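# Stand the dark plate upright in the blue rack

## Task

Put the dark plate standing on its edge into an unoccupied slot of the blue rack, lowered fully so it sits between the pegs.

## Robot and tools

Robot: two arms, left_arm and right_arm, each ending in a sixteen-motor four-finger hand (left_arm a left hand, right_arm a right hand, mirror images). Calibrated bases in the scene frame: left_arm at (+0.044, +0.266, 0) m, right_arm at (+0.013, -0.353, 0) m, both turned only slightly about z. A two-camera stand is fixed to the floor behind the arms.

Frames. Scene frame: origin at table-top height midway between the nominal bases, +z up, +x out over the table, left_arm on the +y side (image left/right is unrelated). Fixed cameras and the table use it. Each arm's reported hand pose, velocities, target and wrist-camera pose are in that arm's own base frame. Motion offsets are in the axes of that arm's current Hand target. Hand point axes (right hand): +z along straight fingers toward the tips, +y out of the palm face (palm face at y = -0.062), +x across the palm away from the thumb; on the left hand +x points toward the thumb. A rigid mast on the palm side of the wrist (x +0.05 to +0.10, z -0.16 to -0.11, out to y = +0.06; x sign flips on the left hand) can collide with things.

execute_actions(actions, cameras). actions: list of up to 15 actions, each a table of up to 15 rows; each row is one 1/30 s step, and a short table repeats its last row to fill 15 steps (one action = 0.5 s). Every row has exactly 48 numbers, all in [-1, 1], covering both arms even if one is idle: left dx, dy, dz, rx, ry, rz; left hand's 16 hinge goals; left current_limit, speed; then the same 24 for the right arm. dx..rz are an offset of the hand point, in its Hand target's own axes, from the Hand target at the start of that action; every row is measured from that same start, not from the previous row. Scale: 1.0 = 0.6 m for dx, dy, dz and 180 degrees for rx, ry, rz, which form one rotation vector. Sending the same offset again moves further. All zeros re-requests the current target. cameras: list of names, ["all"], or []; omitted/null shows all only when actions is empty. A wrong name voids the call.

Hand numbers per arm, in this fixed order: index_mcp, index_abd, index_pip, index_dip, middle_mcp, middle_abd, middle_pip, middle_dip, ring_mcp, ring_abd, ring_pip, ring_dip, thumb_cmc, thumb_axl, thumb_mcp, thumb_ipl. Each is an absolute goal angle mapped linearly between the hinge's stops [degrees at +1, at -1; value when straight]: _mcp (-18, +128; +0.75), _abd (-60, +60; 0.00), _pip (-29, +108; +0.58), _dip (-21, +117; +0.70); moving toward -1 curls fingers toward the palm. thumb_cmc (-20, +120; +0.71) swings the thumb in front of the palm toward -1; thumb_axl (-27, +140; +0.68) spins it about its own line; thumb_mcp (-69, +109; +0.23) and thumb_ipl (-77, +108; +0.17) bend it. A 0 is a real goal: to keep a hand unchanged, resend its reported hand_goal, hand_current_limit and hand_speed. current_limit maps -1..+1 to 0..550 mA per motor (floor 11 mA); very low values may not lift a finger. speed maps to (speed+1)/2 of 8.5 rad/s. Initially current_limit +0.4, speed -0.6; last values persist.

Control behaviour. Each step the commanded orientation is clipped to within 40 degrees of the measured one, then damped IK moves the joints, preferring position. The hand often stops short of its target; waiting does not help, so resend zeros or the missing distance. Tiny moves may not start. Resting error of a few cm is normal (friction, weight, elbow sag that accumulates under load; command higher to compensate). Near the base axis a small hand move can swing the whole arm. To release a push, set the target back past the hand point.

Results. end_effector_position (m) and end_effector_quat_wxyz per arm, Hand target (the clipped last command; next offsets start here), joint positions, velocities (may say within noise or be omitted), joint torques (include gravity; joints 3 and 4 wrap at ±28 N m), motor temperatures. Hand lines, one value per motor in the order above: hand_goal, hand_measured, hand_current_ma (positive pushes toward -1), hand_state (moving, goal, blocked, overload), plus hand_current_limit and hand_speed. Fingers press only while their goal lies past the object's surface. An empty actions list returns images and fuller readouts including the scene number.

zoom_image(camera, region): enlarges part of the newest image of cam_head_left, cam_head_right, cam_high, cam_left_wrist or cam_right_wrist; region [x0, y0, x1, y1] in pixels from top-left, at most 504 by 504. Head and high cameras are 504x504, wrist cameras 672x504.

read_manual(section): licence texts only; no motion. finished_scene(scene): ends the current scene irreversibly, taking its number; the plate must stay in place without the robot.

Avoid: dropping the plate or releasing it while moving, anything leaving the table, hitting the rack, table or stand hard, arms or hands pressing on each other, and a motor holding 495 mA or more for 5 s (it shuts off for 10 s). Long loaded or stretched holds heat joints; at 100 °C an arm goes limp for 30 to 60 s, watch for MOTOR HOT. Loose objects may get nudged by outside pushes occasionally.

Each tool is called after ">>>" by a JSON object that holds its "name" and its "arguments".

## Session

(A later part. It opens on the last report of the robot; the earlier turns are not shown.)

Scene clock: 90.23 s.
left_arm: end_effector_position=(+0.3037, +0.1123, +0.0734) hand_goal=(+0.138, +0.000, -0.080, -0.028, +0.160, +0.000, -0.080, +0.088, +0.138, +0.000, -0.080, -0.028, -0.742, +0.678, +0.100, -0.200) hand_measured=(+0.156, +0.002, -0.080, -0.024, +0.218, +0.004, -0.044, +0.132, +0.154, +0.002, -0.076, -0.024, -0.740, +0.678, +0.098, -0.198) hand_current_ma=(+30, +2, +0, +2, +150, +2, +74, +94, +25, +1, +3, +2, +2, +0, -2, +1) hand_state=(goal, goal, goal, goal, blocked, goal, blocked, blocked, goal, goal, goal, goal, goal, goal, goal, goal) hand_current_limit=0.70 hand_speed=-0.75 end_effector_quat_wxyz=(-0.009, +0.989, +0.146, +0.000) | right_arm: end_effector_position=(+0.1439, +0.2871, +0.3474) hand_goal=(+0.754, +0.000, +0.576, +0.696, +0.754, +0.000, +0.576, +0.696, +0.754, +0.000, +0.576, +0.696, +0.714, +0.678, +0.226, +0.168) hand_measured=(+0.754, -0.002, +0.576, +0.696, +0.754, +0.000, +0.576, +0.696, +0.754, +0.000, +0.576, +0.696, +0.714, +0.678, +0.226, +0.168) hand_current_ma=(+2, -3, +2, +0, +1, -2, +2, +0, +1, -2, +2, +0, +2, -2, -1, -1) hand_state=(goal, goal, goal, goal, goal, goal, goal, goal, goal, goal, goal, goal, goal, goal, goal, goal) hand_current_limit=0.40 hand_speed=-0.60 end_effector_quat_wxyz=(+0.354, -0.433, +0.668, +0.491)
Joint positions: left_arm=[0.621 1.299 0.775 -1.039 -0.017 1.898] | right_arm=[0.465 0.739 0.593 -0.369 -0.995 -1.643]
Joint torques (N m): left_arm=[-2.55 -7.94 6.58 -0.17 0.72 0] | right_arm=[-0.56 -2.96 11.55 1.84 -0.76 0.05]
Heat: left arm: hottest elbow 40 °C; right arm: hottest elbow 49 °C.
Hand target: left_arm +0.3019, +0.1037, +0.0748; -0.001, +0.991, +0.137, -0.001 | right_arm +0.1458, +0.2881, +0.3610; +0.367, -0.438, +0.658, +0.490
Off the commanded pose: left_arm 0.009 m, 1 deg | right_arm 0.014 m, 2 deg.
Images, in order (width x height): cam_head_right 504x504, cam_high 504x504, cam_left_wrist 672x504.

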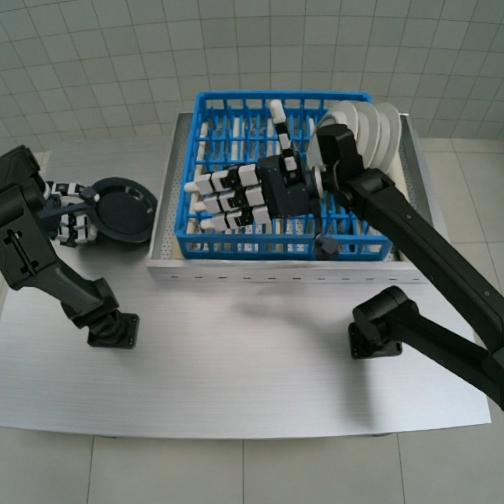

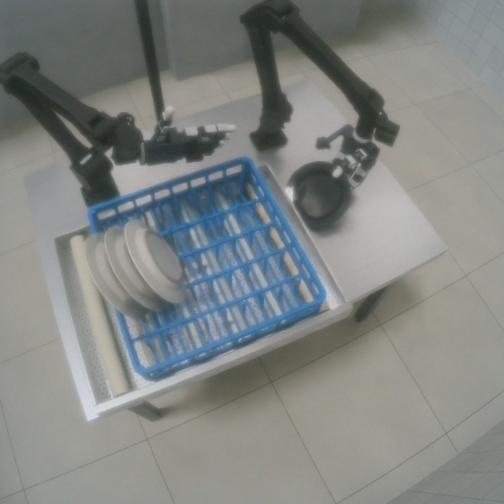

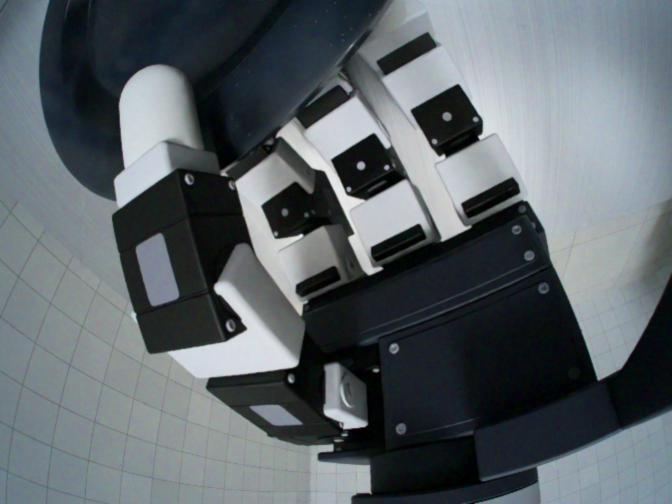

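>>> {"name": "execute_actions", "arguments": {"actions": [[[0,0,0,0,0,0, 0.137,0,-0.08,-0.029,0.16,0,-0.08,0.087,0.137,0,-0.08,-0.029,-0.743,0.678,-0.15,-0.2,0.7,-0.75, 0,0,0,0,0,0, 0.754,0,0.576,0.696,0.754,0,0.576,0.696,0.754,0,0.576,0.696,0.714,0.678,0.226,0.168,0.4,-0.6]],[[0,0,0,0,0,0, 0.137,0,-0.08,-0.029,0.16,0,-0.08,0.087,0.137,0,-0.08,-0.029,-0.743,0.678,-0.281,-0.2,0.7,-0.75, 0,0,0,0,0,0, 0.754,0,0.576,0.696,0.754,0,0.576,0.696,0.754,0,0.576,0.696,0.714,0.678,0.226,0.168,0.4,-0.6]]], "cameras": ["cam_head_right","cam_high","cam_left_wrist"]}}

>>> {"name": "zoom_image", "arguments": {"camera": "cam_high", "region": [270, 90, 420, 240]}}

Scene clock: 91.83 s.
left_arm: end_effector_position=(+0.3035, +0.1122, +0.0734) hand_goal=(+0.138, +0.000, -0.080, -0.028, +0.160, +0.000, -0.080, +0.088, +0.138, +0.000, -0.080, -0.028, -0.742, +0.678, -0.280, -0.200) hand_measured=(+0.164, +0.002, -0.078, -0.028, +0.250, +0.002, -0.040, +0.116, +0.154, +0.002, -0.076, -0.024, -0.738, +0.680, -0.026, -0.162) hand_current_ma=(+50, +2, +2, +0, +281, +1, +82, +48, +24, +1, +3, +2, +4, +1, +468, +114) hand_state=(blocked, goal, goal, goal, blocked, goal, blocked, blocked, goal, goal, goal, goal, goal, goal, blocked, blocked) hand_current_limit=0.70 hand_speed=-0.75 end_effector_quat_wxyz=(-0.009, +0.989, +0.145, +0.000) | right_arm: end_effector_position=(+0.1439, +0.2871, +0.3474) hand_goal=(+0.754, +0.000, +0.576, +0.696, +0.754, +0.000, +0.576, +0.696, +0.754, +0.000, +0.576, +0.696, +0.714, +0.678, +0.226, +0.168) hand_measured=(+0.754, -0.002, +0.576, +0.696, +0.754, +0.000, +0.576, +0.696, +0.754, +0.000, +0.576, +0.696, +0.714, +0.678, +0.226, +0.168) hand_current_ma=(+2, -3, +2, +0, +1, -2, +2, +0, +1, -2, +2, +0, +2, -2, -1, -1) hand_state=(goal, goal, goal, goal, goal, goal, goal, goal, goal, goal, goal, goal, goal, goal, goal, goal) hand_current_limit=0.40 hand_speed=-0.60 end_effector_quat_wxyz=(+0.354, -0.433, +0.668, +0.491)
Joint positions: left_arm=[0.621 1.299 0.775 -1.039 -0.017 1.9] | right_arm=[0.465 0.739 0.593 -0.369 -0.995 -1.643]
Joint torques (N m): left_arm=[-2.55 -7.88 6.61 -0.16 0.71 -0.01] | right_arm=[-0.91 -2.55 11.62 1.95 -0.7 0.02]
Heat: left arm: hottest elbow 40 °C; right arm: hottest elbow 49 °C.
Hand target: left_arm +0.3019, +0.1037, +0.0748; -0.001, +0.991, +0.137, -0.001 | right_arm +0.1458, +0.2881, +0.3610; +0.367, -0.438, +0.658, +0.490
Off the commanded pose: left_arm 0.009 m, 1 deg | right_arm 0.014 m, 2 deg.
Images, in order (width x height): cam_head_right 504x504, cam_high 504x504, cam_left_wrist 672x504.

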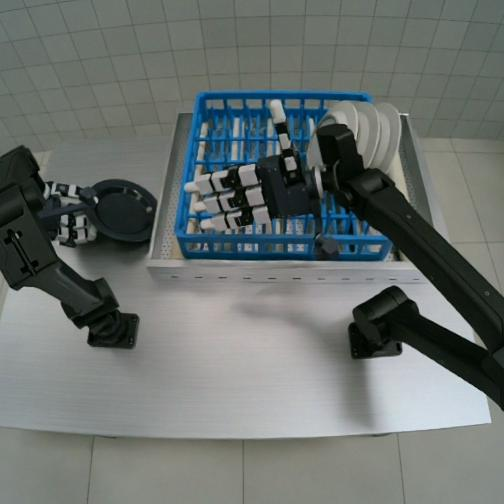

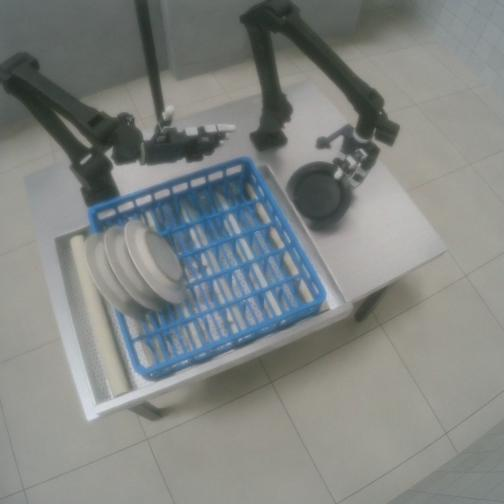

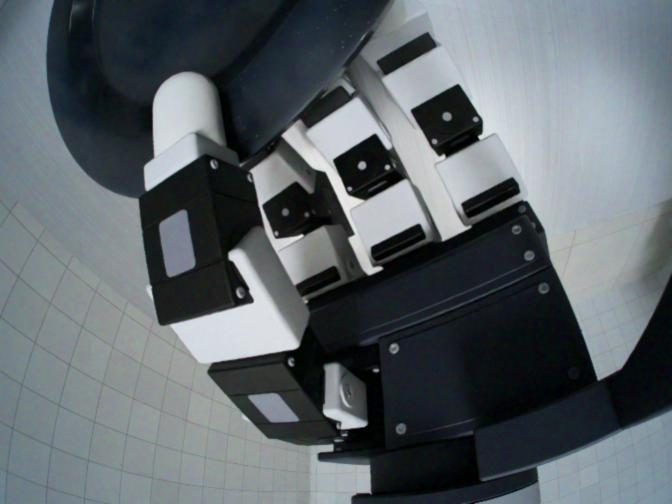

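Scaled by 3.360 from the camera's 504x504 image, which has a finer 720x720 frame.

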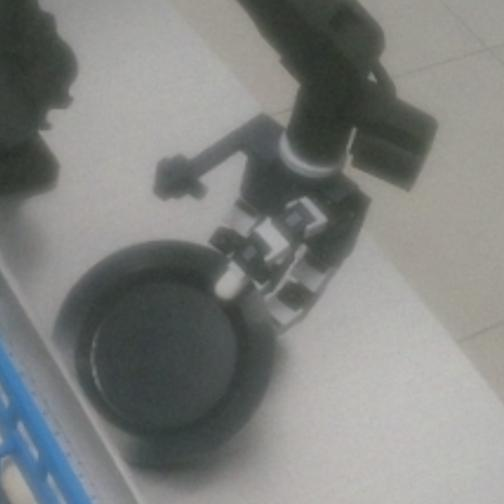

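>>> {"name": "execute_actions", "arguments": {"actions": [[[0,0,0,0,0,0, 0.06,0,-0.12,-0.12,0.12,0,-0.1,0.087,0.06,0,-0.12,-0.15,-0.743,0.678,-0.281,-0.2,0.65,-0.75, 0,0,0,0,0,0, 0.754,0,0.576,0.696,0.754,0,0.576,0.696,0.754,0,0.576,0.696,0.714,0.678,0.226,0.168,0.4,-0.6]],[[0,0,-0.015,0,0,0, 0.06,0,-0.12,-0.12,0.12,0,-0.1,0.087,0.06,0,-0.12,-0.15,-0.743,0.678,-0.281,-0.2,0.65,-0.75, 0,0,0,0,0,0, 0.754,0,0.576,0.696,0.754,0,0.576,0.696,0.754,0,0.576,0.696,0.714,0.678,0.226,0.168,0.4,-0.6]]], "cameras": ["cam_head_right","cam_high","cam_left_wrist"]}}

>>> {"name": "zoom_image", "arguments": {"camera": "cam_high", "region": [270, 90, 420, 240]}}

Scene clock: 93.60 s.
left_arm: end_effector_position=(+0.3018, +0.1109, +0.0740) hand_goal=(+0.060, +0.000, -0.120, -0.120, +0.120, +0.000, -0.100, +0.088, +0.060, +0.000, -0.120, -0.150, -0.742, +0.678, -0.280, -0.200) hand_measured=(+0.156, +0.002, -0.084, -0.102, +0.250, +0.004, -0.040, +0.108, +0.102, +0.002, -0.104, -0.142, -0.736, +0.680, -0.028, -0.162) hand_current_ma=(+308, +2, +71, +29, +454, +3, +146, +33, +98, +1, +24, +8, +5, +1, +454, +114) hand_state=(blocked, goal, blocked, goal, blocked, goal, blocked, blocked, blocked, goal, goal, goal, goal, goal, blocked, blocked) hand_current_limit=0.65 hand_speed=-0.75 end_effector_quat_wxyz=(-0.007, +0.989, +0.148, -0.004) | right_arm: end_effector_position=(+0.1439, +0.2871, +0.3474) hand_goal=(+0.754, +0.000, +0.576, +0.696, +0.754, +0.000, +0.576, +0.696, +0.754, +0.000, +0.576, +0.696, +0.714, +0.678, +0.226, +0.168) hand_measured=(+0.754, -0.002, +0.576, +0.696, +0.754, +0.000, +0.576, +0.696, +0.754, +0.000, +0.576, +0.696, +0.714, +0.678, +0.226, +0.168) hand_current_ma=(+2, -3, +2, +0, +1, -2, +2, +0, +1, -2, +2, +0, +2, -2, -1, -1) hand_state=(goal, goal, goal, goal, goal, goal, goal, goal, goal, goal, goal, goal, goal, goal, goal, goal) hand_current_limit=0.40 hand_speed=-0.60 end_effector_quat_wxyz=(+0.354, -0.433, +0.668, +0.491)
Joint positions: left_arm=[0.621 1.297 0.775 -1.05 -0.017 1.895] | right_arm=[0.465 0.739 0.593 -0.369 -0.995 -1.643]
Joint torques (N m): left_arm=[-2.55 -8.7 7.62 -0.53 0.72 -0.03] | right_arm=[-0.85 -2.55 11.62 2.04 -0.75 0.04]
Heat: left arm: hottest elbow 40 °C; right arm: hottest elbow 49 °C.
Hand target: left_arm +0.3020, +0.1036, +0.0839; -0.001, +0.991, +0.137, +0.000 | right_arm +0.1458, +0.2881, +0.3610; +0.367, -0.438, +0.658, +0.490
Off the commanded pose: left_arm 0.012 m, 1 deg | right_arm 0.014 m, 2 deg.
Images, in order (width x height): cam_head_right 504x504, cam_high 504x504, cam_left_wrist 672x504.

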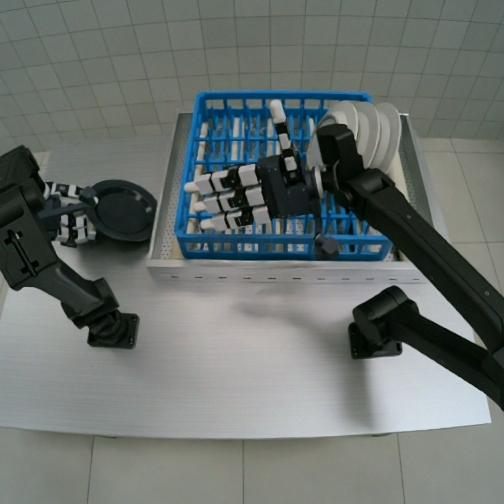

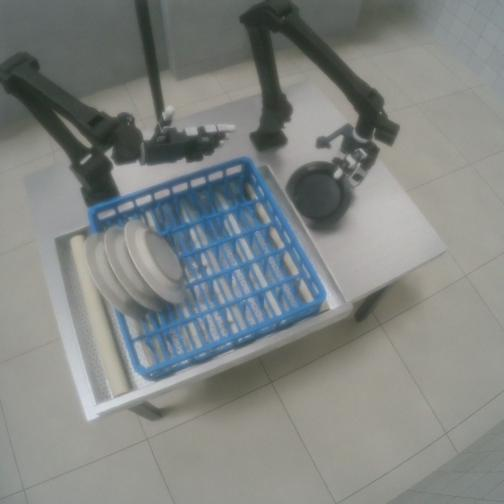

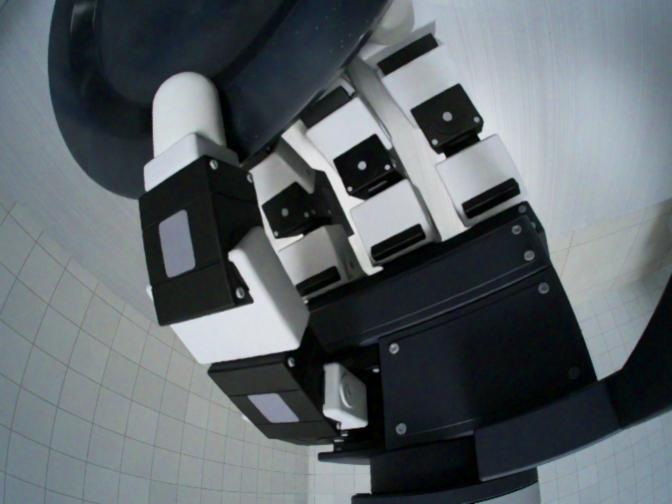

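Scaled by 3.360 from the camera's 504x504 image, which has a finer 720x720 frame.

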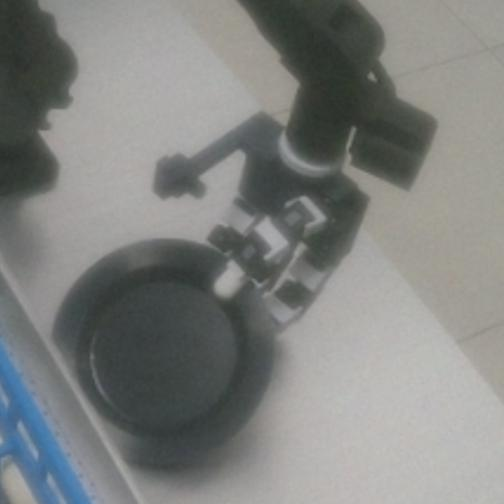

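>>> {"name": "execute_actions", "arguments": {"actions": [[[0,0,-0.05,0,0,0, 0.06,0,-0.12,-0.12,0.12,0,-0.1,0.087,0.06,0,-0.12,-0.15,-0.743,0.678,-0.281,-0.2,0.65,-0.75, 0,0,0,0,0,0, 0.754,0,0.576,0.696,0.754,0,0.576,0.696,0.754,0,0.576,0.696,0.714,0.678,0.226,0.168,0.4,-0.6]],[[0,-0.02,-0.05,0,0,0, 0.06,0,-0.12,-0.12,0.12,0,-0.1,0.087,0.06,0,-0.12,-0.15,-0.743,0.678,-0.281,-0.2,0.65,-0.75, 0,0,0,0,0,0, 0.754,0,0.576,0.696,0.754,0,0.576,0.696,0.754,0,0.576,0.696,0.714,0.678,0.226,0.168,0.4,-0.6]]], "cameras": ["cam_head_right","cam_high","cam_left_wrist"]}}

>>> {"name": "zoom_image", "arguments": {"camera": "cam_high", "region": [270, 90, 420, 240]}}

Scene clock: 95.37 s.
left_arm: end_effector_position=(+0.2811, +0.1026, +0.1111) hand_goal=(+0.060, +0.000, -0.120, -0.120, +0.120, +0.000, -0.100, +0.088, +0.060, +0.000, -0.120, -0.150, -0.742, +0.678, -0.280, -0.200) hand_measured=(+0.152, -0.002, -0.096, -0.124, +0.262, +0.030, -0.040, +0.104, +0.076, +0.002, -0.114, -0.150, -0.736, +0.674, -0.028, -0.144) hand_current_ma=(+290, -1, +39, -2, +454, +45, +146, +23, +26, +1, +6, +0, +6, -3, +454, +201) hand_state=(blocked, goal, blocked, goal, blocked, blocked, blocked, goal, goal, goal, goal, goal, goal, goal, blocked, blocked) hand_current_limit=0.65 hand_speed=-0.75 end_effector_quat_wxyz=(+0.005, +0.989, +0.141, -0.036) | right_arm: end_effector_position=(+0.1439, +0.2871, +0.3474) hand_goal=(+0.754, +0.000, +0.576, +0.696, +0.754, +0.000, +0.576, +0.696, +0.754, +0.000, +0.576, +0.696, +0.714, +0.678, +0.226, +0.168) hand_measured=(+0.754, -0.002, +0.576, +0.696, +0.754, +0.000, +0.576, +0.696, +0.754, +0.000, +0.576, +0.696, +0.714, +0.678, +0.226, +0.168) hand_current_ma=(+2, -3, +2, +0, +1, -2, +2, +0, +1, -2, +2, +0, +2, -2, -1, -1) hand_state=(goal, goal, goal, goal, goal, goal, goal, goal, goal, goal, goal, goal, goal, goal, goal, goal) hand_current_limit=0.40 hand_speed=-0.60 end_effector_quat_wxyz=(+0.354, -0.433, +0.668, +0.491)
Joint positions: left_arm=[0.634 1.235 0.829 -1.234 -0.025 1.92] | right_arm=[0.465 0.739 0.593 -0.369 -0.995 -1.643]
Joint torques (N m): left_arm=[-0.79 -8.41 12.16 -0.5 0.95 0.1] | right_arm=[-0.97 -2.61 11.6 1.95 -0.71 0.03]
Heat: left arm: hottest elbow 41 °C; right arm: hottest elbow 50 °C.
Hand target: left_arm +0.2987, +0.1151, +0.1438; -0.001, +0.991, +0.137, -0.001 | right_arm +0.1458, +0.2881, +0.3610; +0.367, -0.438, +0.658, +0.490
Off the commanded pose: left_arm 0.039 m, 4 deg | right_arm 0.014 m, 2 deg.
Images, in order (width x height): cam_head_right 504x504, cam_high 504x504, cam_left_wrist 672x504.

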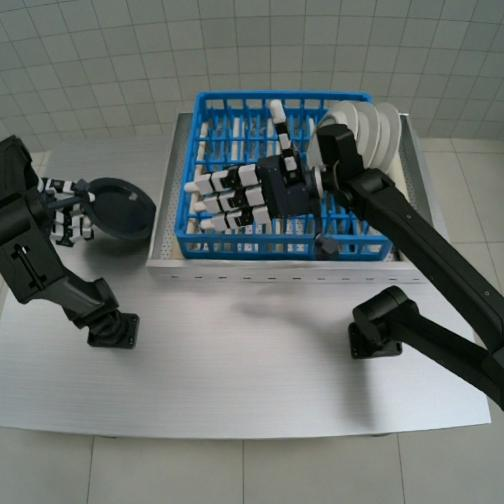

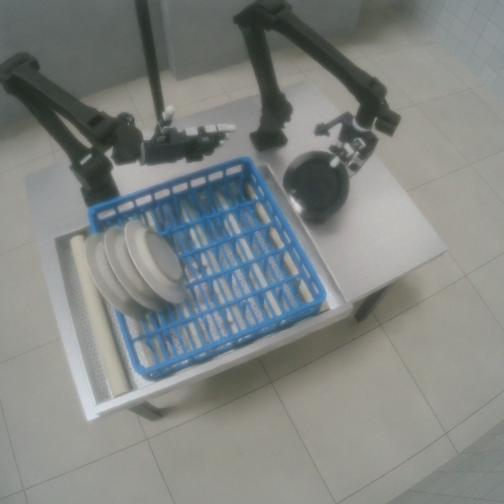

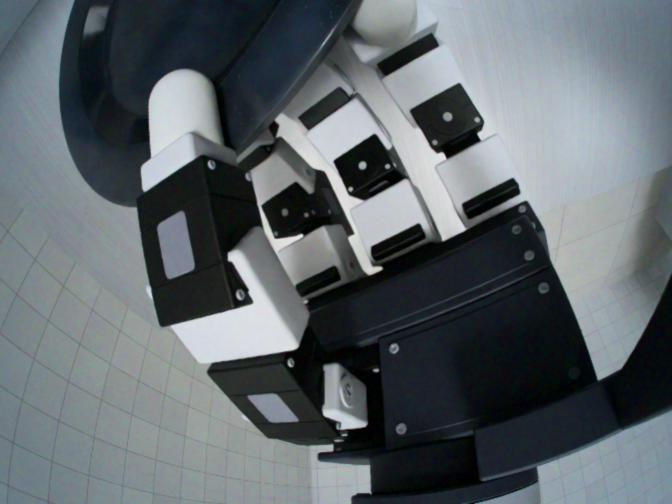

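Scaled by 3.360 from the camera's 504x504 image, which has a finer 720x720 frame.

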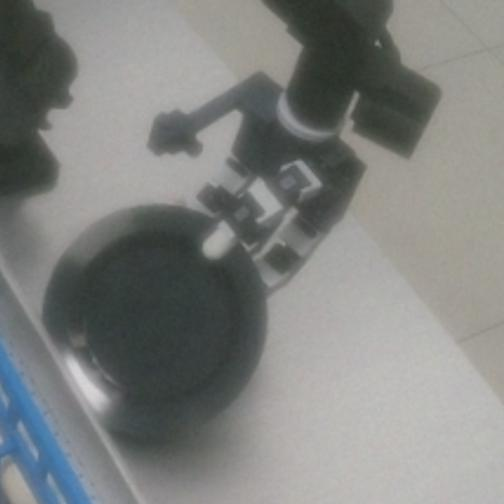

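>>> {"name": "execute_actions", "arguments": {"actions": [[[0,-0.02,-0.03,0,0,0, 0.06,0,-0.12,-0.12,0.12,0,-0.1,0.087,0.06,0,-0.12,-0.15,-0.743,0.678,-0.281,-0.2,0.65,-0.75, 0,0,0,0,0,0, 0.754,0,0.576,0.696,0.754,0,0.576,0.696,0.754,0,0.576,0.696,0.714,0.678,0.226,0.168,0.4,-0.6]],[[0,-0.01,-0.05,0,0,0, 0.06,0,-0.12,-0.12,0.12,0,-0.1,0.087,0.06,0,-0.12,-0.15,-0.743,0.678,-0.281,-0.2,0.65,-0.75, 0,0,0,0,0,0, 0.754,0,0.576,0.696,0.754,0,0.576,0.696,0.754,0,0.576,0.696,0.714,0.678,0.226,0.168,0.4,-0.6]]], "cameras": ["cam_head_right","cam_high","cam_left_wrist"]}}

>>> {"name": "zoom_image", "arguments": {"camera": "cam_high", "region": [270, 70, 420, 220]}}

Scene clock: 97.13 s.
left_arm: end_effector_position=(+0.2801, +0.1214, +0.1597) hand_goal=(+0.060, +0.000, -0.120, -0.120, +0.120, +0.000, -0.100, +0.088, +0.060, +0.000, -0.120, -0.150, -0.742, +0.678, -0.280, -0.200) hand_measured=(+0.152, -0.002, -0.096, -0.122, +0.262, +0.028, -0.040, +0.104, +0.076, +0.002, -0.116, -0.150, -0.734, +0.674, -0.028, -0.144) hand_current_ma=(+290, -1, +42, -1, +454, +42, +146, +23, +26, +1, +3, +0, +8, -3, +454, +201) hand_state=(blocked, goal, blocked, goal, blocked, blocked, blocked, goal, goal, goal, goal, goal, goal, goal, blocked, blocked) hand_current_limit=0.65 hand_speed=-0.75 end_effector_quat_wxyz=(+0.006, +0.989, +0.140, -0.034) | right_arm: end_effector_position=(+0.1439, +0.2871, +0.3474) hand_goal=(+0.754, +0.000, +0.576, +0.696, +0.754, +0.000, +0.576, +0.696, +0.754, +0.000, +0.576, +0.696, +0.714, +0.678, +0.226, +0.168) hand_measured=(+0.754, -0.002, +0.576, +0.696, +0.754, +0.000, +0.576, +0.696, +0.754, +0.000, +0.576, +0.696, +0.714, +0.678, +0.226, +0.168) hand_current_ma=(+2, -3, +2, +0, +1, -2, +2, +0, +1, -2, +2, +0, +2, -2, -1, -1) hand_state=(goal, goal, goal, goal, goal, goal, goal, goal, goal, goal, goal, goal, goal, goal, goal, goal) hand_current_limit=0.40 hand_speed=-0.60 end_effector_quat_wxyz=(+0.354, -0.433, +0.668, +0.491)
Joint positions: left_arm=[0.685 1.216 0.948 -1.367 -0.025 1.973] | right_arm=[0.465 0.739 0.593 -0.369 -0.995 -1.643]
Joint torques (N m): left_arm=[-0.79 -8.18 12.49 -0.5 0.94 0.07] | right_arm=[-0.85 -2.84 11.64 1.87 -0.76 0.01]
Heat: left arm: hottest elbow 41 °C; right arm: hottest elbow 50 °C.
Hand target: left_arm +0.2938, +0.1323, +0.1918; -0.001, +0.991, +0.137, -0.001 | right_arm +0.1458, +0.2881, +0.3610; +0.367, -0.438, +0.658, +0.490
Off the commanded pose: left_arm 0.037 m, 4 deg | right_arm 0.014 m, 2 deg.
Images, in order (width x height): cam_head_right 504x504, cam_high 504x504, cam_left_wrist 672x504.

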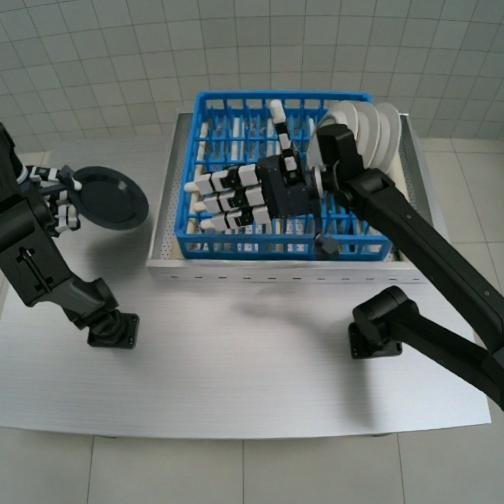

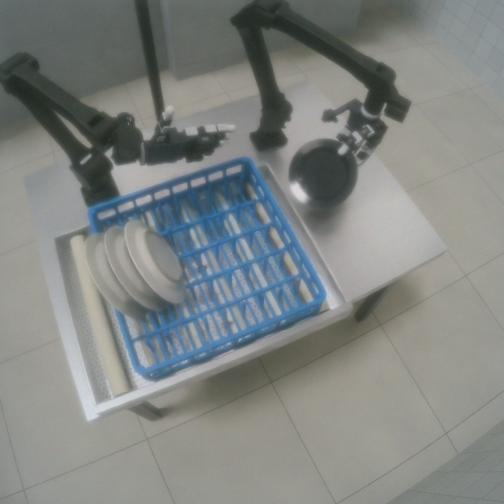

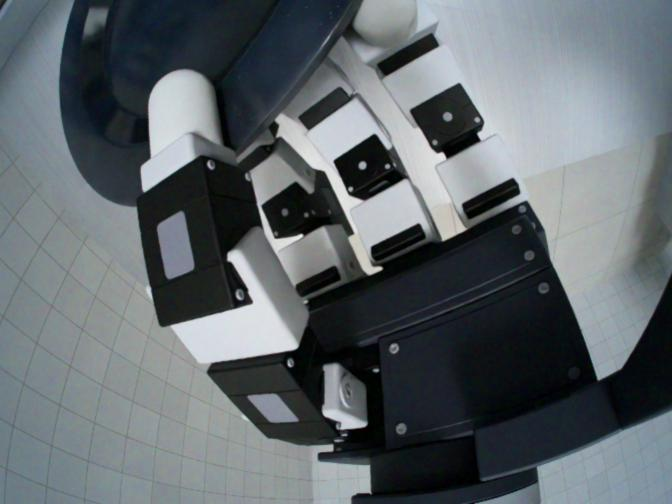

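Scaled by 3.360 from the camera's 504x504 image, which has a finer 720x720 frame.

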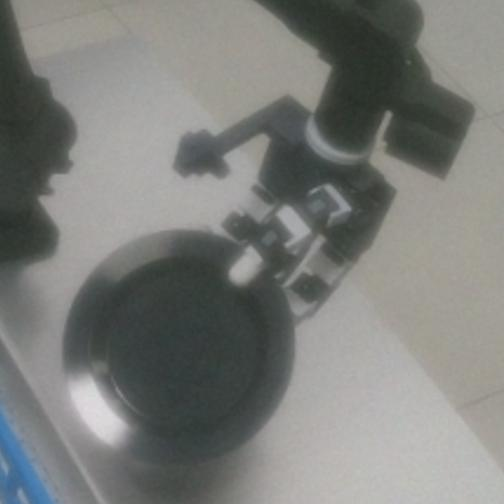

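>>> {"name": "execute_actions", "arguments": {"actions": [[[0.0,0,-0.08,0,0,0, 0.06,0,-0.12,-0.12,0.12,0,-0.1,0.087,0.06,0,-0.12,-0.15,-0.743,0.678,-0.281,-0.2,0.65,-0.75, 0.029,-0.018,-0.129,0,0,0, 0.754,0,0.576,0.696,0.754,0,0.576,0.696,0.754,0,0.576,0.696,0.714,0.678,0.226,0.168,0.4,-0.6]],[[0.0,0,-0.08,0,0,0, 0.06,0,-0.12,-0.12,0.12,0,-0.1,0.087,0.06,0,-0.12,-0.15,-0.743,0.678,-0.281,-0.2,0.65,-0.75, 0.029,-0.018,-0.129,0,0,0, 0.754,0,0.576,0.696,0.754,0,0.576,0.696,0.754,0,0.576,0.696,0.714,0.678,0.226,0.168,0.4,-0.6]]], "cameras": ["cam_head_right","cam_high","cam_left_wrist"]}}

>>> {"name": "zoom_image", "arguments": {"camera": "cam_high", "region": [270, 50, 420, 200]}}

Scene clock: 100.03 s.
left_arm: end_effector_position=(+0.2846, +0.1252, +0.2562) hand_goal=(+0.060, +0.000, -0.120, -0.120, +0.120, +0.000, -0.100, +0.088, +0.060, +0.000, -0.120, -0.150, -0.742, +0.678, -0.280, -0.200) hand_measured=(+0.152, -0.002, -0.094, -0.122, +0.262, +0.026, -0.040, +0.106, +0.076, +0.002, -0.120, -0.152, -0.734, +0.674, -0.028, -0.144) hand_current_ma=(+290, -1, +46, -1, +454, +37, +146, +26, +26, +1, +0, -1, +10, -3, +454, +201) hand_state=(blocked, goal, blocked, goal, blocked, blocked, blocked, goal, goal, goal, goal, goal, goal, goal, blocked, blocked) hand_current_limit=0.65 hand_speed=-0.75 end_effector_quat_wxyz=(+0.005, +0.990, +0.137, -0.031) | right_arm: end_effector_position=(+0.1494, +0.1393, +0.3626) hand_goal=(+0.754, +0.000, +0.576, +0.696, +0.754, +0.000, +0.576, +0.696, +0.754, +0.000, +0.576, +0.696, +0.714, +0.678, +0.226, +0.168) hand_measured=(+0.758, -0.002, +0.576, +0.696, +0.756, -0.002, +0.576, +0.696, +0.758, -0.002, +0.576, +0.696, +0.716, +0.678, +0.226, +0.168) hand_current_ma=(+12, -6, +2, +0, +10, -5, +2, +0, +11, -5, +2, +0, +7, -2, -4, -1) hand_state=(goal, goal, goal, goal, goal, goal, goal, goal, goal, goal, goal, goal, goal, goal, goal, goal) hand_current_limit=0.40 hand_speed=-0.60 end_effector_quat_wxyz=(+0.480, -0.319, +0.637, +0.512)
Joint positions: left_arm=[0.685 1.193 1.185 -1.622 -0.025 1.979] | right_arm=[-0.276 0.593 0.518 -0.774 -1.552 -2.066]
Joint torques (N m): left_arm=[-0.91 -7.53 12.96 -0.5 0.95 0.01] | right_arm=[-1.67 0.26 8.75 1.22 -1.39 -0.16]
Heat: left arm: hottest elbow 42 °C; right arm: hottest elbow 50 °C.
Hand target: left_arm +0.2940, +0.1322, +0.2879; -0.001, +0.991, +0.137, -0.001 | right_arm +0.1457, +0.1280, +0.3609; +0.366, -0.438, +0.659, +0.490
Off the commanded pose: left_arm 0.034 m, 4 deg | right_arm 0.012 m, 19 deg.
joint sent to its limit (right arm) — joint 5 (wrist yaw), lower limit; joint 6 (wrist roll), lower limit. The joint targets are off in position and orientation.
Images, in order (width x height): cam_head_right 504x504, cam_high 504x504, cam_left_wrist 672x504.

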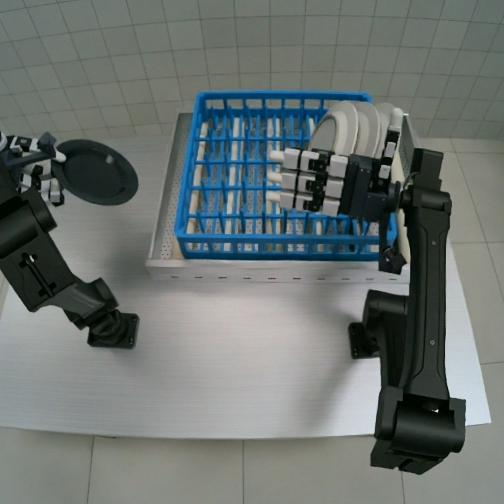

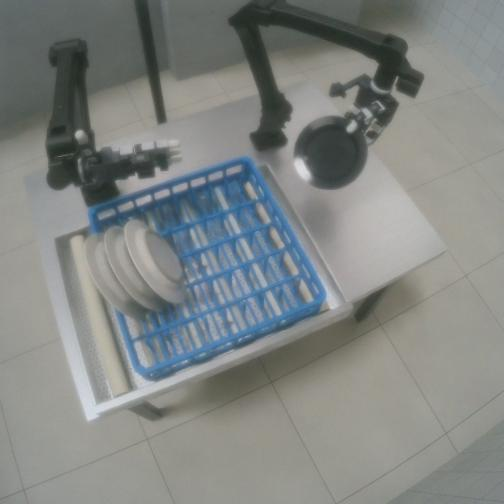

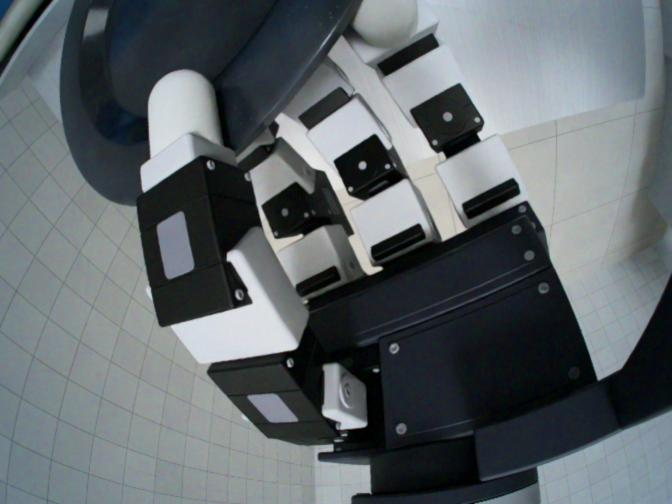

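Scaled by 3.360 from the camera's 504x504 image, which has a finer 720x720 frame.

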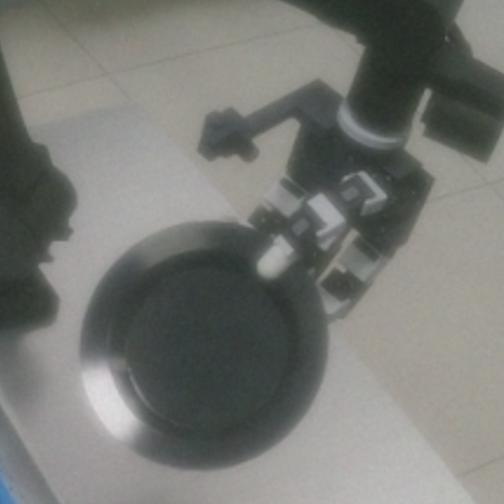

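>>> {"name": "execute_actions", "arguments": {"actions": [[[0.05,0,0.02,0,0,-0.133, 0.06,0,-0.12,-0.12,0.12,0,-0.1,0.087,0.06,0,-0.12,-0.15,-0.743,0.678,-0.281,-0.2,0.65,-0.75, 0,0,0,0,0,0, 0.754,0,0.576,0.696,0.754,0,0.576,0.696,0.754,0,0.576,0.696,0.714,0.678,0.226,0.168,0.4,-0.6]],[[0.0,0,0.0,0,0,-0.133, 0.06,0,-0.12,-0.12,0.12,0,-0.1,0.087,0.06,0,-0.12,-0.15,-0.743,0.678,-0.281,-0.2,0.65,-0.75, 0,0,0,0,0,0, 0.754,0,0.576,0.696,0.754,0,0.576,0.696,0.754,0,0.576,0.696,0.714,0.678,0.226,0.168,0.4,-0.6]]], "cameras": ["cam_head_right","cam_high","cam_left_wrist"]}}

Scene clock: 103.80 s.
left_arm: end_effector_position=(+0.3215, +0.1458, +0.2668) hand_goal=(+0.060, +0.000, -0.120, -0.120, +0.120, +0.000, -0.100, +0.088, +0.060, +0.000, -0.120, -0.150, -0.742, +0.678, -0.280, -0.200) hand_measured=(+0.152, -0.002, -0.086, -0.118, +0.262, +0.014, -0.040, +0.106, +0.076, +0.002, -0.118, -0.152, -0.730, +0.676, -0.028, -0.144) hand_current_ma=(+290, -1, +65, +1, +454, +17, +146, +25, +25, +1, +1, -1, +16, -2, +454, +201) hand_state=(blocked, goal, blocked, goal, blocked, goal, blocked, goal, goal, goal, goal, goal, goal, goal, blocked, blocked) hand_current_limit=0.65 hand_speed=-0.75 end_effector_quat_wxyz=(-0.005, +0.852, +0.524, -0.013) | right_arm: end_effector_position=(+0.1487, +0.1331, +0.3623) hand_goal=(+0.754, +0.000, +0.576, +0.696, +0.754, +0.000, +0.576, +0.696, +0.754, +0.000, +0.576, +0.696, +0.714, +0.678, +0.226, +0.168) hand_measured=(+0.758, -0.002, +0.576, +0.696, +0.756, -0.002, +0.576, +0.696, +0.758, -0.002, +0.576, +0.696, +0.716, +0.678, +0.226, +0.168) hand_current_ma=(+12, -6, +2, +0, +10, -5, +2, +0, +11, -5, +2, +0, +7, -2, -4, -1) hand_state=(goal, goal, goal, goal, goal, goal, goal, goal, goal, goal, goal, goal, goal, goal, goal, goal) hand_current_limit=0.40 hand_speed=-0.60 end_effector_quat_wxyz=(+0.503, -0.309, +0.641, +0.490)
Joint positions: left_arm=[0.603 1.103 1.148 -1.642 -0.011 1.071] | right_arm=[-0.337 0.554 0.509 -0.774 -1.552 -2.066]
Joint torques (N m): left_arm=[-2.43 -7.47 8.32 0.34 0.62 -0.18] | right_arm=[-2.02 -0.09 8.65 0.59 -1.25 -0.2]
Heat: left arm: hottest elbow 42 °C; right arm: hottest elbow 49 °C.
Hand target: left_arm +0.3229, +0.1403, +0.2757; -0.001, +0.850, +0.527, +0.000 | right_arm +0.1457, +0.1280, +0.3609; +0.366, -0.438, +0.659, +0.490
Off the commanded pose: left_arm 0.011 m, 2 deg | right_arm 0.006 m, 22 deg.
joint sent to its limit (right arm) — joint 5 (wrist yaw), lower limit; joint 6 (wrist roll), lower limit. The joint targets are off in position and orientation.
Images, in order (width x height): cam_head_right 504x504, cam_high 504x504, cam_left_wrist 672x504.

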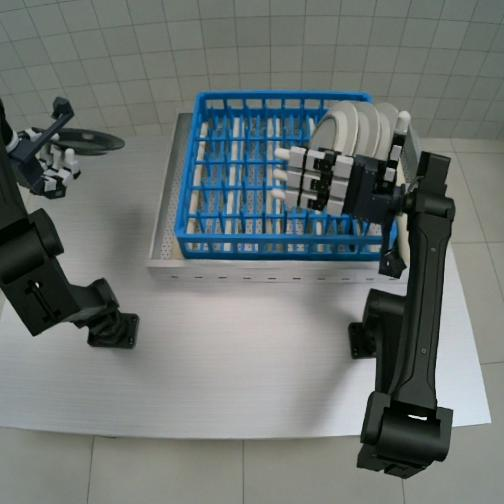

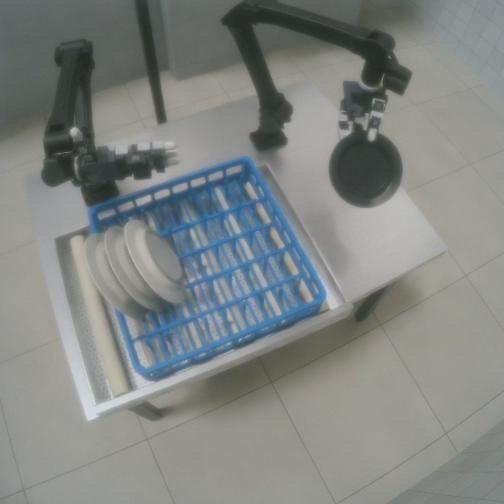

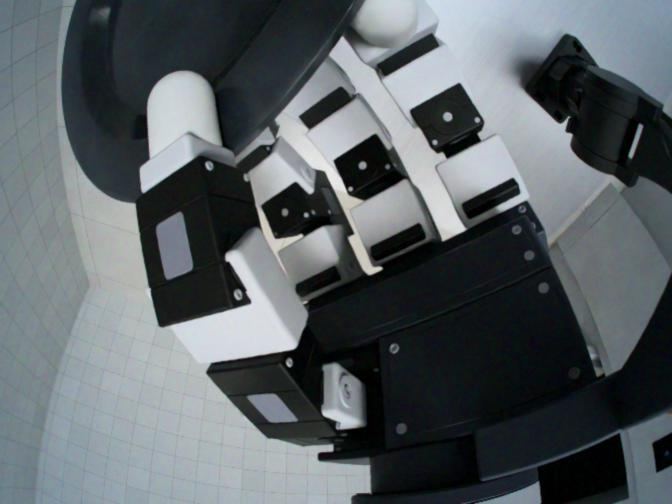

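>>> {"name": "execute_actions", "arguments": {"actions": [[[0,0,0,0,0,-0.133, 0.06,0,-0.12,-0.12,0.12,0,-0.1,0.087,0.06,0,-0.12,-0.15,-0.743,0.678,-0.281,-0.2,0.65,-0.75, 0,0,0,0,0,0, 0.754,0,0.576,0.696,0.754,0,0.576,0.696,0.754,0,0.576,0.696,0.714,0.678,0.226,0.168,0.4,-0.6]],[[0.0,0,0.0,0,0,-0.133, 0.06,0,-0.12,-0.12,0.12,0,-0.1,0.087,0.06,0,-0.12,-0.15,-0.743,0.678,-0.281,-0.2,0.65,-0.75, 0,0,0,0,0,0, 0.754,0,0.576,0.696,0.754,0,0.576,0.696,0.754,0,0.576,0.696,0.714,0.678,0.226,0.168,0.4,-0.6]],[[0.0,0,0.0,0,0,-0.133, 0.06,0,-0.12,-0.12,0.12,0,-0.1,0.087,0.06,0,-0.12,-0.15,-0.743,0.678,-0.281,-0.2,0.65,-0.75, 0,0,0,0,0,0, 0.754,0,0.576,0.696,0.754,0,0.576,0.696,0.754,0,0.576,0.696,0.714,0.678,0.226,0.168,0.4,-0.6]]], "cameras": ["cam_head_right","cam_high","cam_left_wrist"]}}

Scene clock: 107.23 s.
left_arm: end_effector_position=(+0.3039, +0.1345, +0.2516) hand_goal=(+0.060, +0.000, -0.120, -0.120, +0.120, +0.000, -0.100, +0.088, +0.060, +0.000, -0.120, -0.150, -0.742, +0.678, -0.280, -0.200) hand_measured=(+0.152, -0.002, -0.086, -0.120, +0.262, +0.016, -0.040, +0.106, +0.076, +0.002, -0.118, -0.152, -0.730, +0.676, -0.028, -0.144) hand_current_ma=(+290, -1, +65, +0, +454, +19, +146, +27, +24, +1, +1, -1, +15, -2, +454, +201) hand_state=(blocked, goal, blocked, goal, blocked, goal, blocked, goal, goal, goal, goal, goal, goal, goal, blocked, blocked) hand_current_limit=0.65 hand_speed=-0.75 end_effector_quat_wxyz=(-0.024, +0.382, +0.923, -0.033) | right_arm: end_effector_position=(+0.1487, +0.1331, +0.3623) hand_goal=(+0.754, +0.000, +0.576, +0.696, +0.754, +0.000, +0.576, +0.696, +0.754, +0.000, +0.576, +0.696, +0.714, +0.678, +0.226, +0.168) hand_measured=(+0.758, -0.002, +0.576, +0.696, +0.756, -0.002, +0.576, +0.696, +0.758, -0.002, +0.576, +0.696, +0.716, +0.678, +0.226, +0.168) hand_current_ma=(+12, -6, +2, +0, +10, -5, +2, +0, +11, -5, +2, +0, +7, -2, -4, -1) hand_state=(goal, goal, goal, goal, goal, goal, goal, goal, goal, goal, goal, goal, goal, goal, goal, goal) hand_current_limit=0.40 hand_speed=-0.60 end_effector_quat_wxyz=(+0.503, -0.309, +0.641, +0.490)
Joint positions: left_arm=[0.238 1.082 1.103 -1.669 0.024 -0.547] | right_arm=[-0.337 0.554 0.509 -0.774 -1.552 -2.066]
Joint torques (N m): left_arm=[-2.55 -5.71 11.63 1.28 -0.77 -0.19] | right_arm=[-2.14 -0.73 8.64 0.5 -1.3 -0.19]
Heat: left arm: hottest elbow 42 °C; right arm: hottest elbow 49 °C.
Hand target: left_arm +0.3228, +0.1404, +0.2758; -0.001, +0.379, +0.925, +0.000 | right_arm +0.1457, +0.1280, +0.3609; +0.366, -0.438, +0.659, +0.491
Off the commanded pose: left_arm 0.031 m, 5 deg | right_arm 0.006 m, 22 deg.
joint sent to its limit (right arm) — joint 5 (wrist yaw), lower limit; joint 6 (wrist roll), lower limit. The joint targets are off in position and orientation.
Images, in order (width x height): cam_head_right 504x504, cam_high 504x504, cam_left_wrist 672x504.

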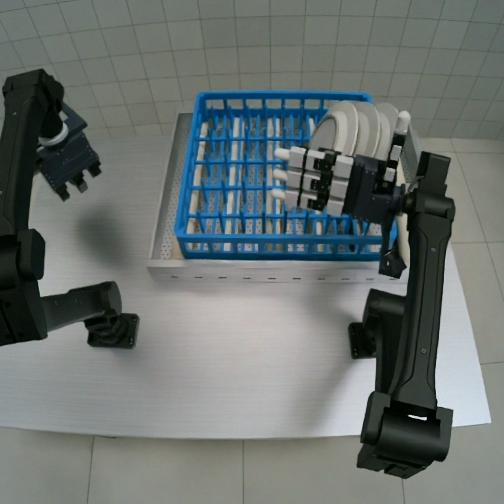

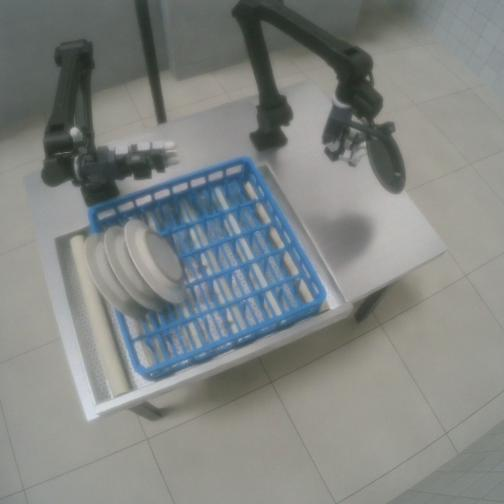

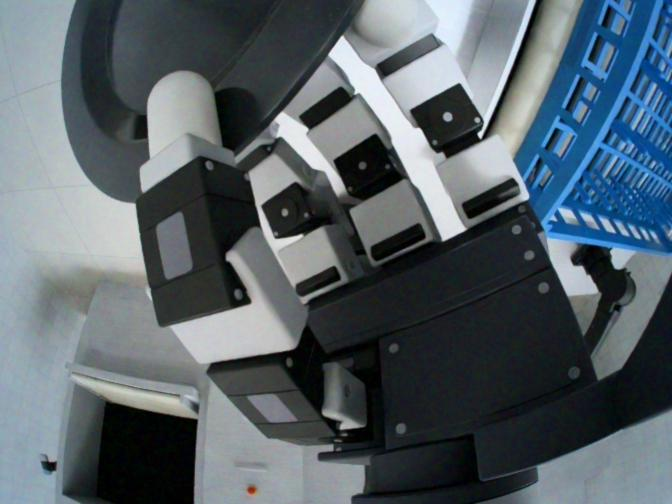

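>>> {"name": "execute_actions", "arguments": {"actions": [[[0,0,-0.03,0,0,-0.133, 0.06,0,-0.12,-0.12,0.12,0,-0.1,0.087,0.06,0,-0.12,-0.15,-0.743,0.678,-0.281,-0.2,0.65,-0.75, 0,0,0,0,0,0, 0.754,0,0.576,0.696,0.754,0,0.576,0.696,0.754,0,0.576,0.696,0.714,0.678,0.226,0.168,0.4,-0.6]],[[0.0,0,-0.03,0,0,-0.128, 0.06,0,-0.12,-0.12,0.12,0,-0.1,0.087,0.06,0,-0.12,-0.15,-0.743,0.678,-0.281,-0.2,0.65,-0.75, 0,0,0,0,0,0, 0.754,0,0.576,0.696,0.754,0,0.576,0.696,0.754,0,0.576,0.696,0.714,0.678,0.226,0.168,0.4,-0.6]],[[0.0,0,-0.05,0.1,0,0, 0.06,0,-0.12,-0.12,0.12,0,-0.1,0.087,0.06,0,-0.12,-0.15,-0.743,0.678,-0.281,-0.2,0.65,-0.75, 0,0,0,0,0,0, 0.754,0,0.576,0.696,0.754,0,0.576,0.696,0.754,0,0.576,0.696,0.714,0.678,0.226,0.168,0.4,-0.6]]], "cameras": ["cam_head_left","cam_head_right","cam_high","cam_left_wrist"]}}

Scene clock: 110.37 s.
left_arm: end_effector_position=(+0.3123, +0.1319, +0.3029) hand_goal=(+0.060, +0.000, -0.120, -0.120, +0.120, +0.000, -0.100, +0.088, +0.060, +0.000, -0.120, -0.150, -0.742, +0.678, -0.280, -0.200) hand_measured=(+0.152, +0.000, -0.086, -0.118, +0.264, +0.014, -0.040, +0.104, +0.072, +0.002, -0.114, -0.152, -0.732, +0.678, -0.028, -0.138) hand_current_ma=(+290, +0, +66, +2, +454, +15, +146, +22, +17, +1, +5, -1, +14, +0, +454, +236) hand_state=(blocked, goal, blocked, goal, blocked, goal, blocked, goal, goal, goal, goal, goal, goal, goal, blocked, blocked) hand_current_limit=0.65 hand_speed=-0.75 end_effector_quat_wxyz=(+0.041, -0.047, +0.990, -0.127) | right_arm: end_effector_position=(+0.1487, +0.1331, +0.3623) hand_goal=(+0.754, +0.000, +0.576, +0.696, +0.754, +0.000, +0.576, +0.696, +0.754, +0.000, +0.576, +0.696, +0.714, +0.678, +0.226, +0.168) hand_measured=(+0.758, -0.002, +0.576, +0.696, +0.756, -0.002, +0.576, +0.696, +0.758, -0.002, +0.576, +0.696, +0.716, +0.678, +0.226, +0.168) hand_current_ma=(+12, -6, +2, +0, +10, -5, +2, +0, +11, -5, +2, +0, +7, -2, -4, -1) hand_state=(goal, goal, goal, goal, goal, goal, goal, goal, goal, goal, goal, goal, goal, goal, goal, goal) hand_current_limit=0.40 hand_speed=-0.60 end_effector_quat_wxyz=(+0.503, -0.309, +0.641, +0.490)
Joint positions: left_arm=[0.286 1.233 1.383 -1.702 0.267 -1.382] | right_arm=[-0.337 0.554 0.509 -0.774 -1.552 -2.066]
Joint torques (N m): left_arm=[-1.14 -9.17 13.61 0.16 -0.33 0.04] | right_arm=[-1.85 -0.03 8.46 0.69 -1.3 -0.12]
Heat: left arm: hottest elbow 43 °C; right arm: hottest elbow 49 °C.
Hand target: left_arm +0.3230, +0.1403, +0.3418; +0.003, -0.021, +0.988, -0.156 | right_arm +0.1457, +0.1280, +0.3609; +0.366, -0.438, +0.659, +0.491
Off the commanded pose: left_arm 0.041 m, 6 deg | right_arm 0.006 m, 22 deg.
joint sent to its limit (left arm) — joint 4 (wrist pitch), lower limit. The joint targets are off in position and orientation.
joint sent to its limit (right arm) — joint 5 (wrist yaw), lower limit; joint 6 (wrist roll), lower limit. The joint targets are off in position and orientation.
Images, in order (width x height): cam_head_left 504x504, cam_head_right 504x504, cam_high 504x504, cam_left_wrist 672x504.

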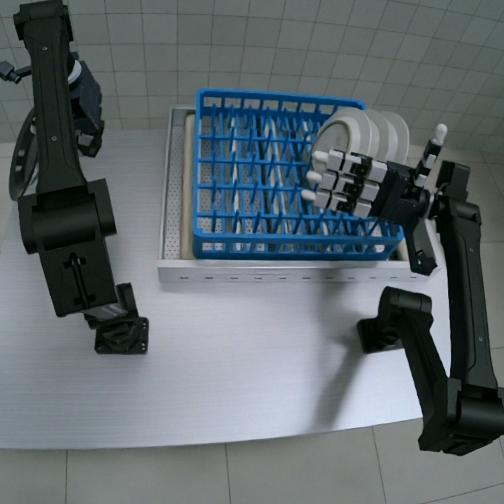

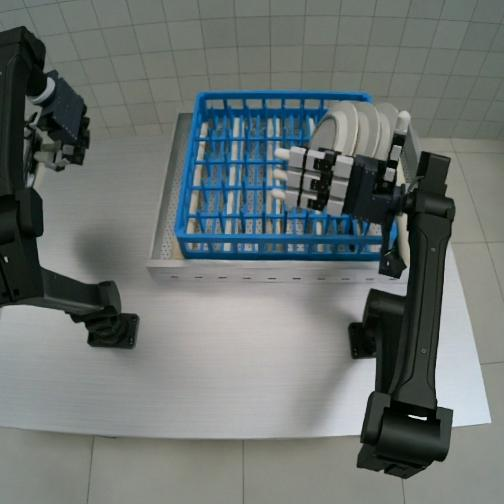

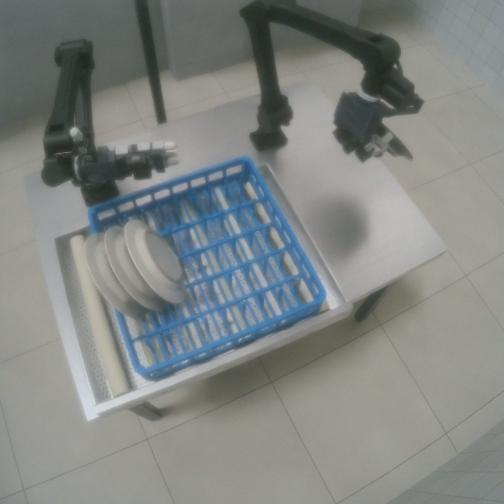

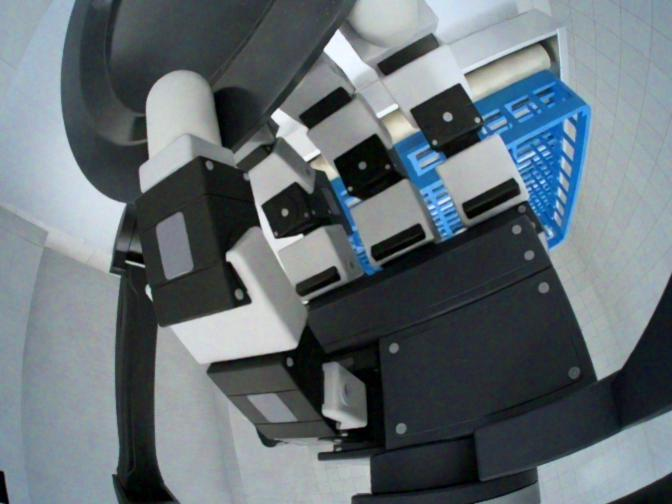

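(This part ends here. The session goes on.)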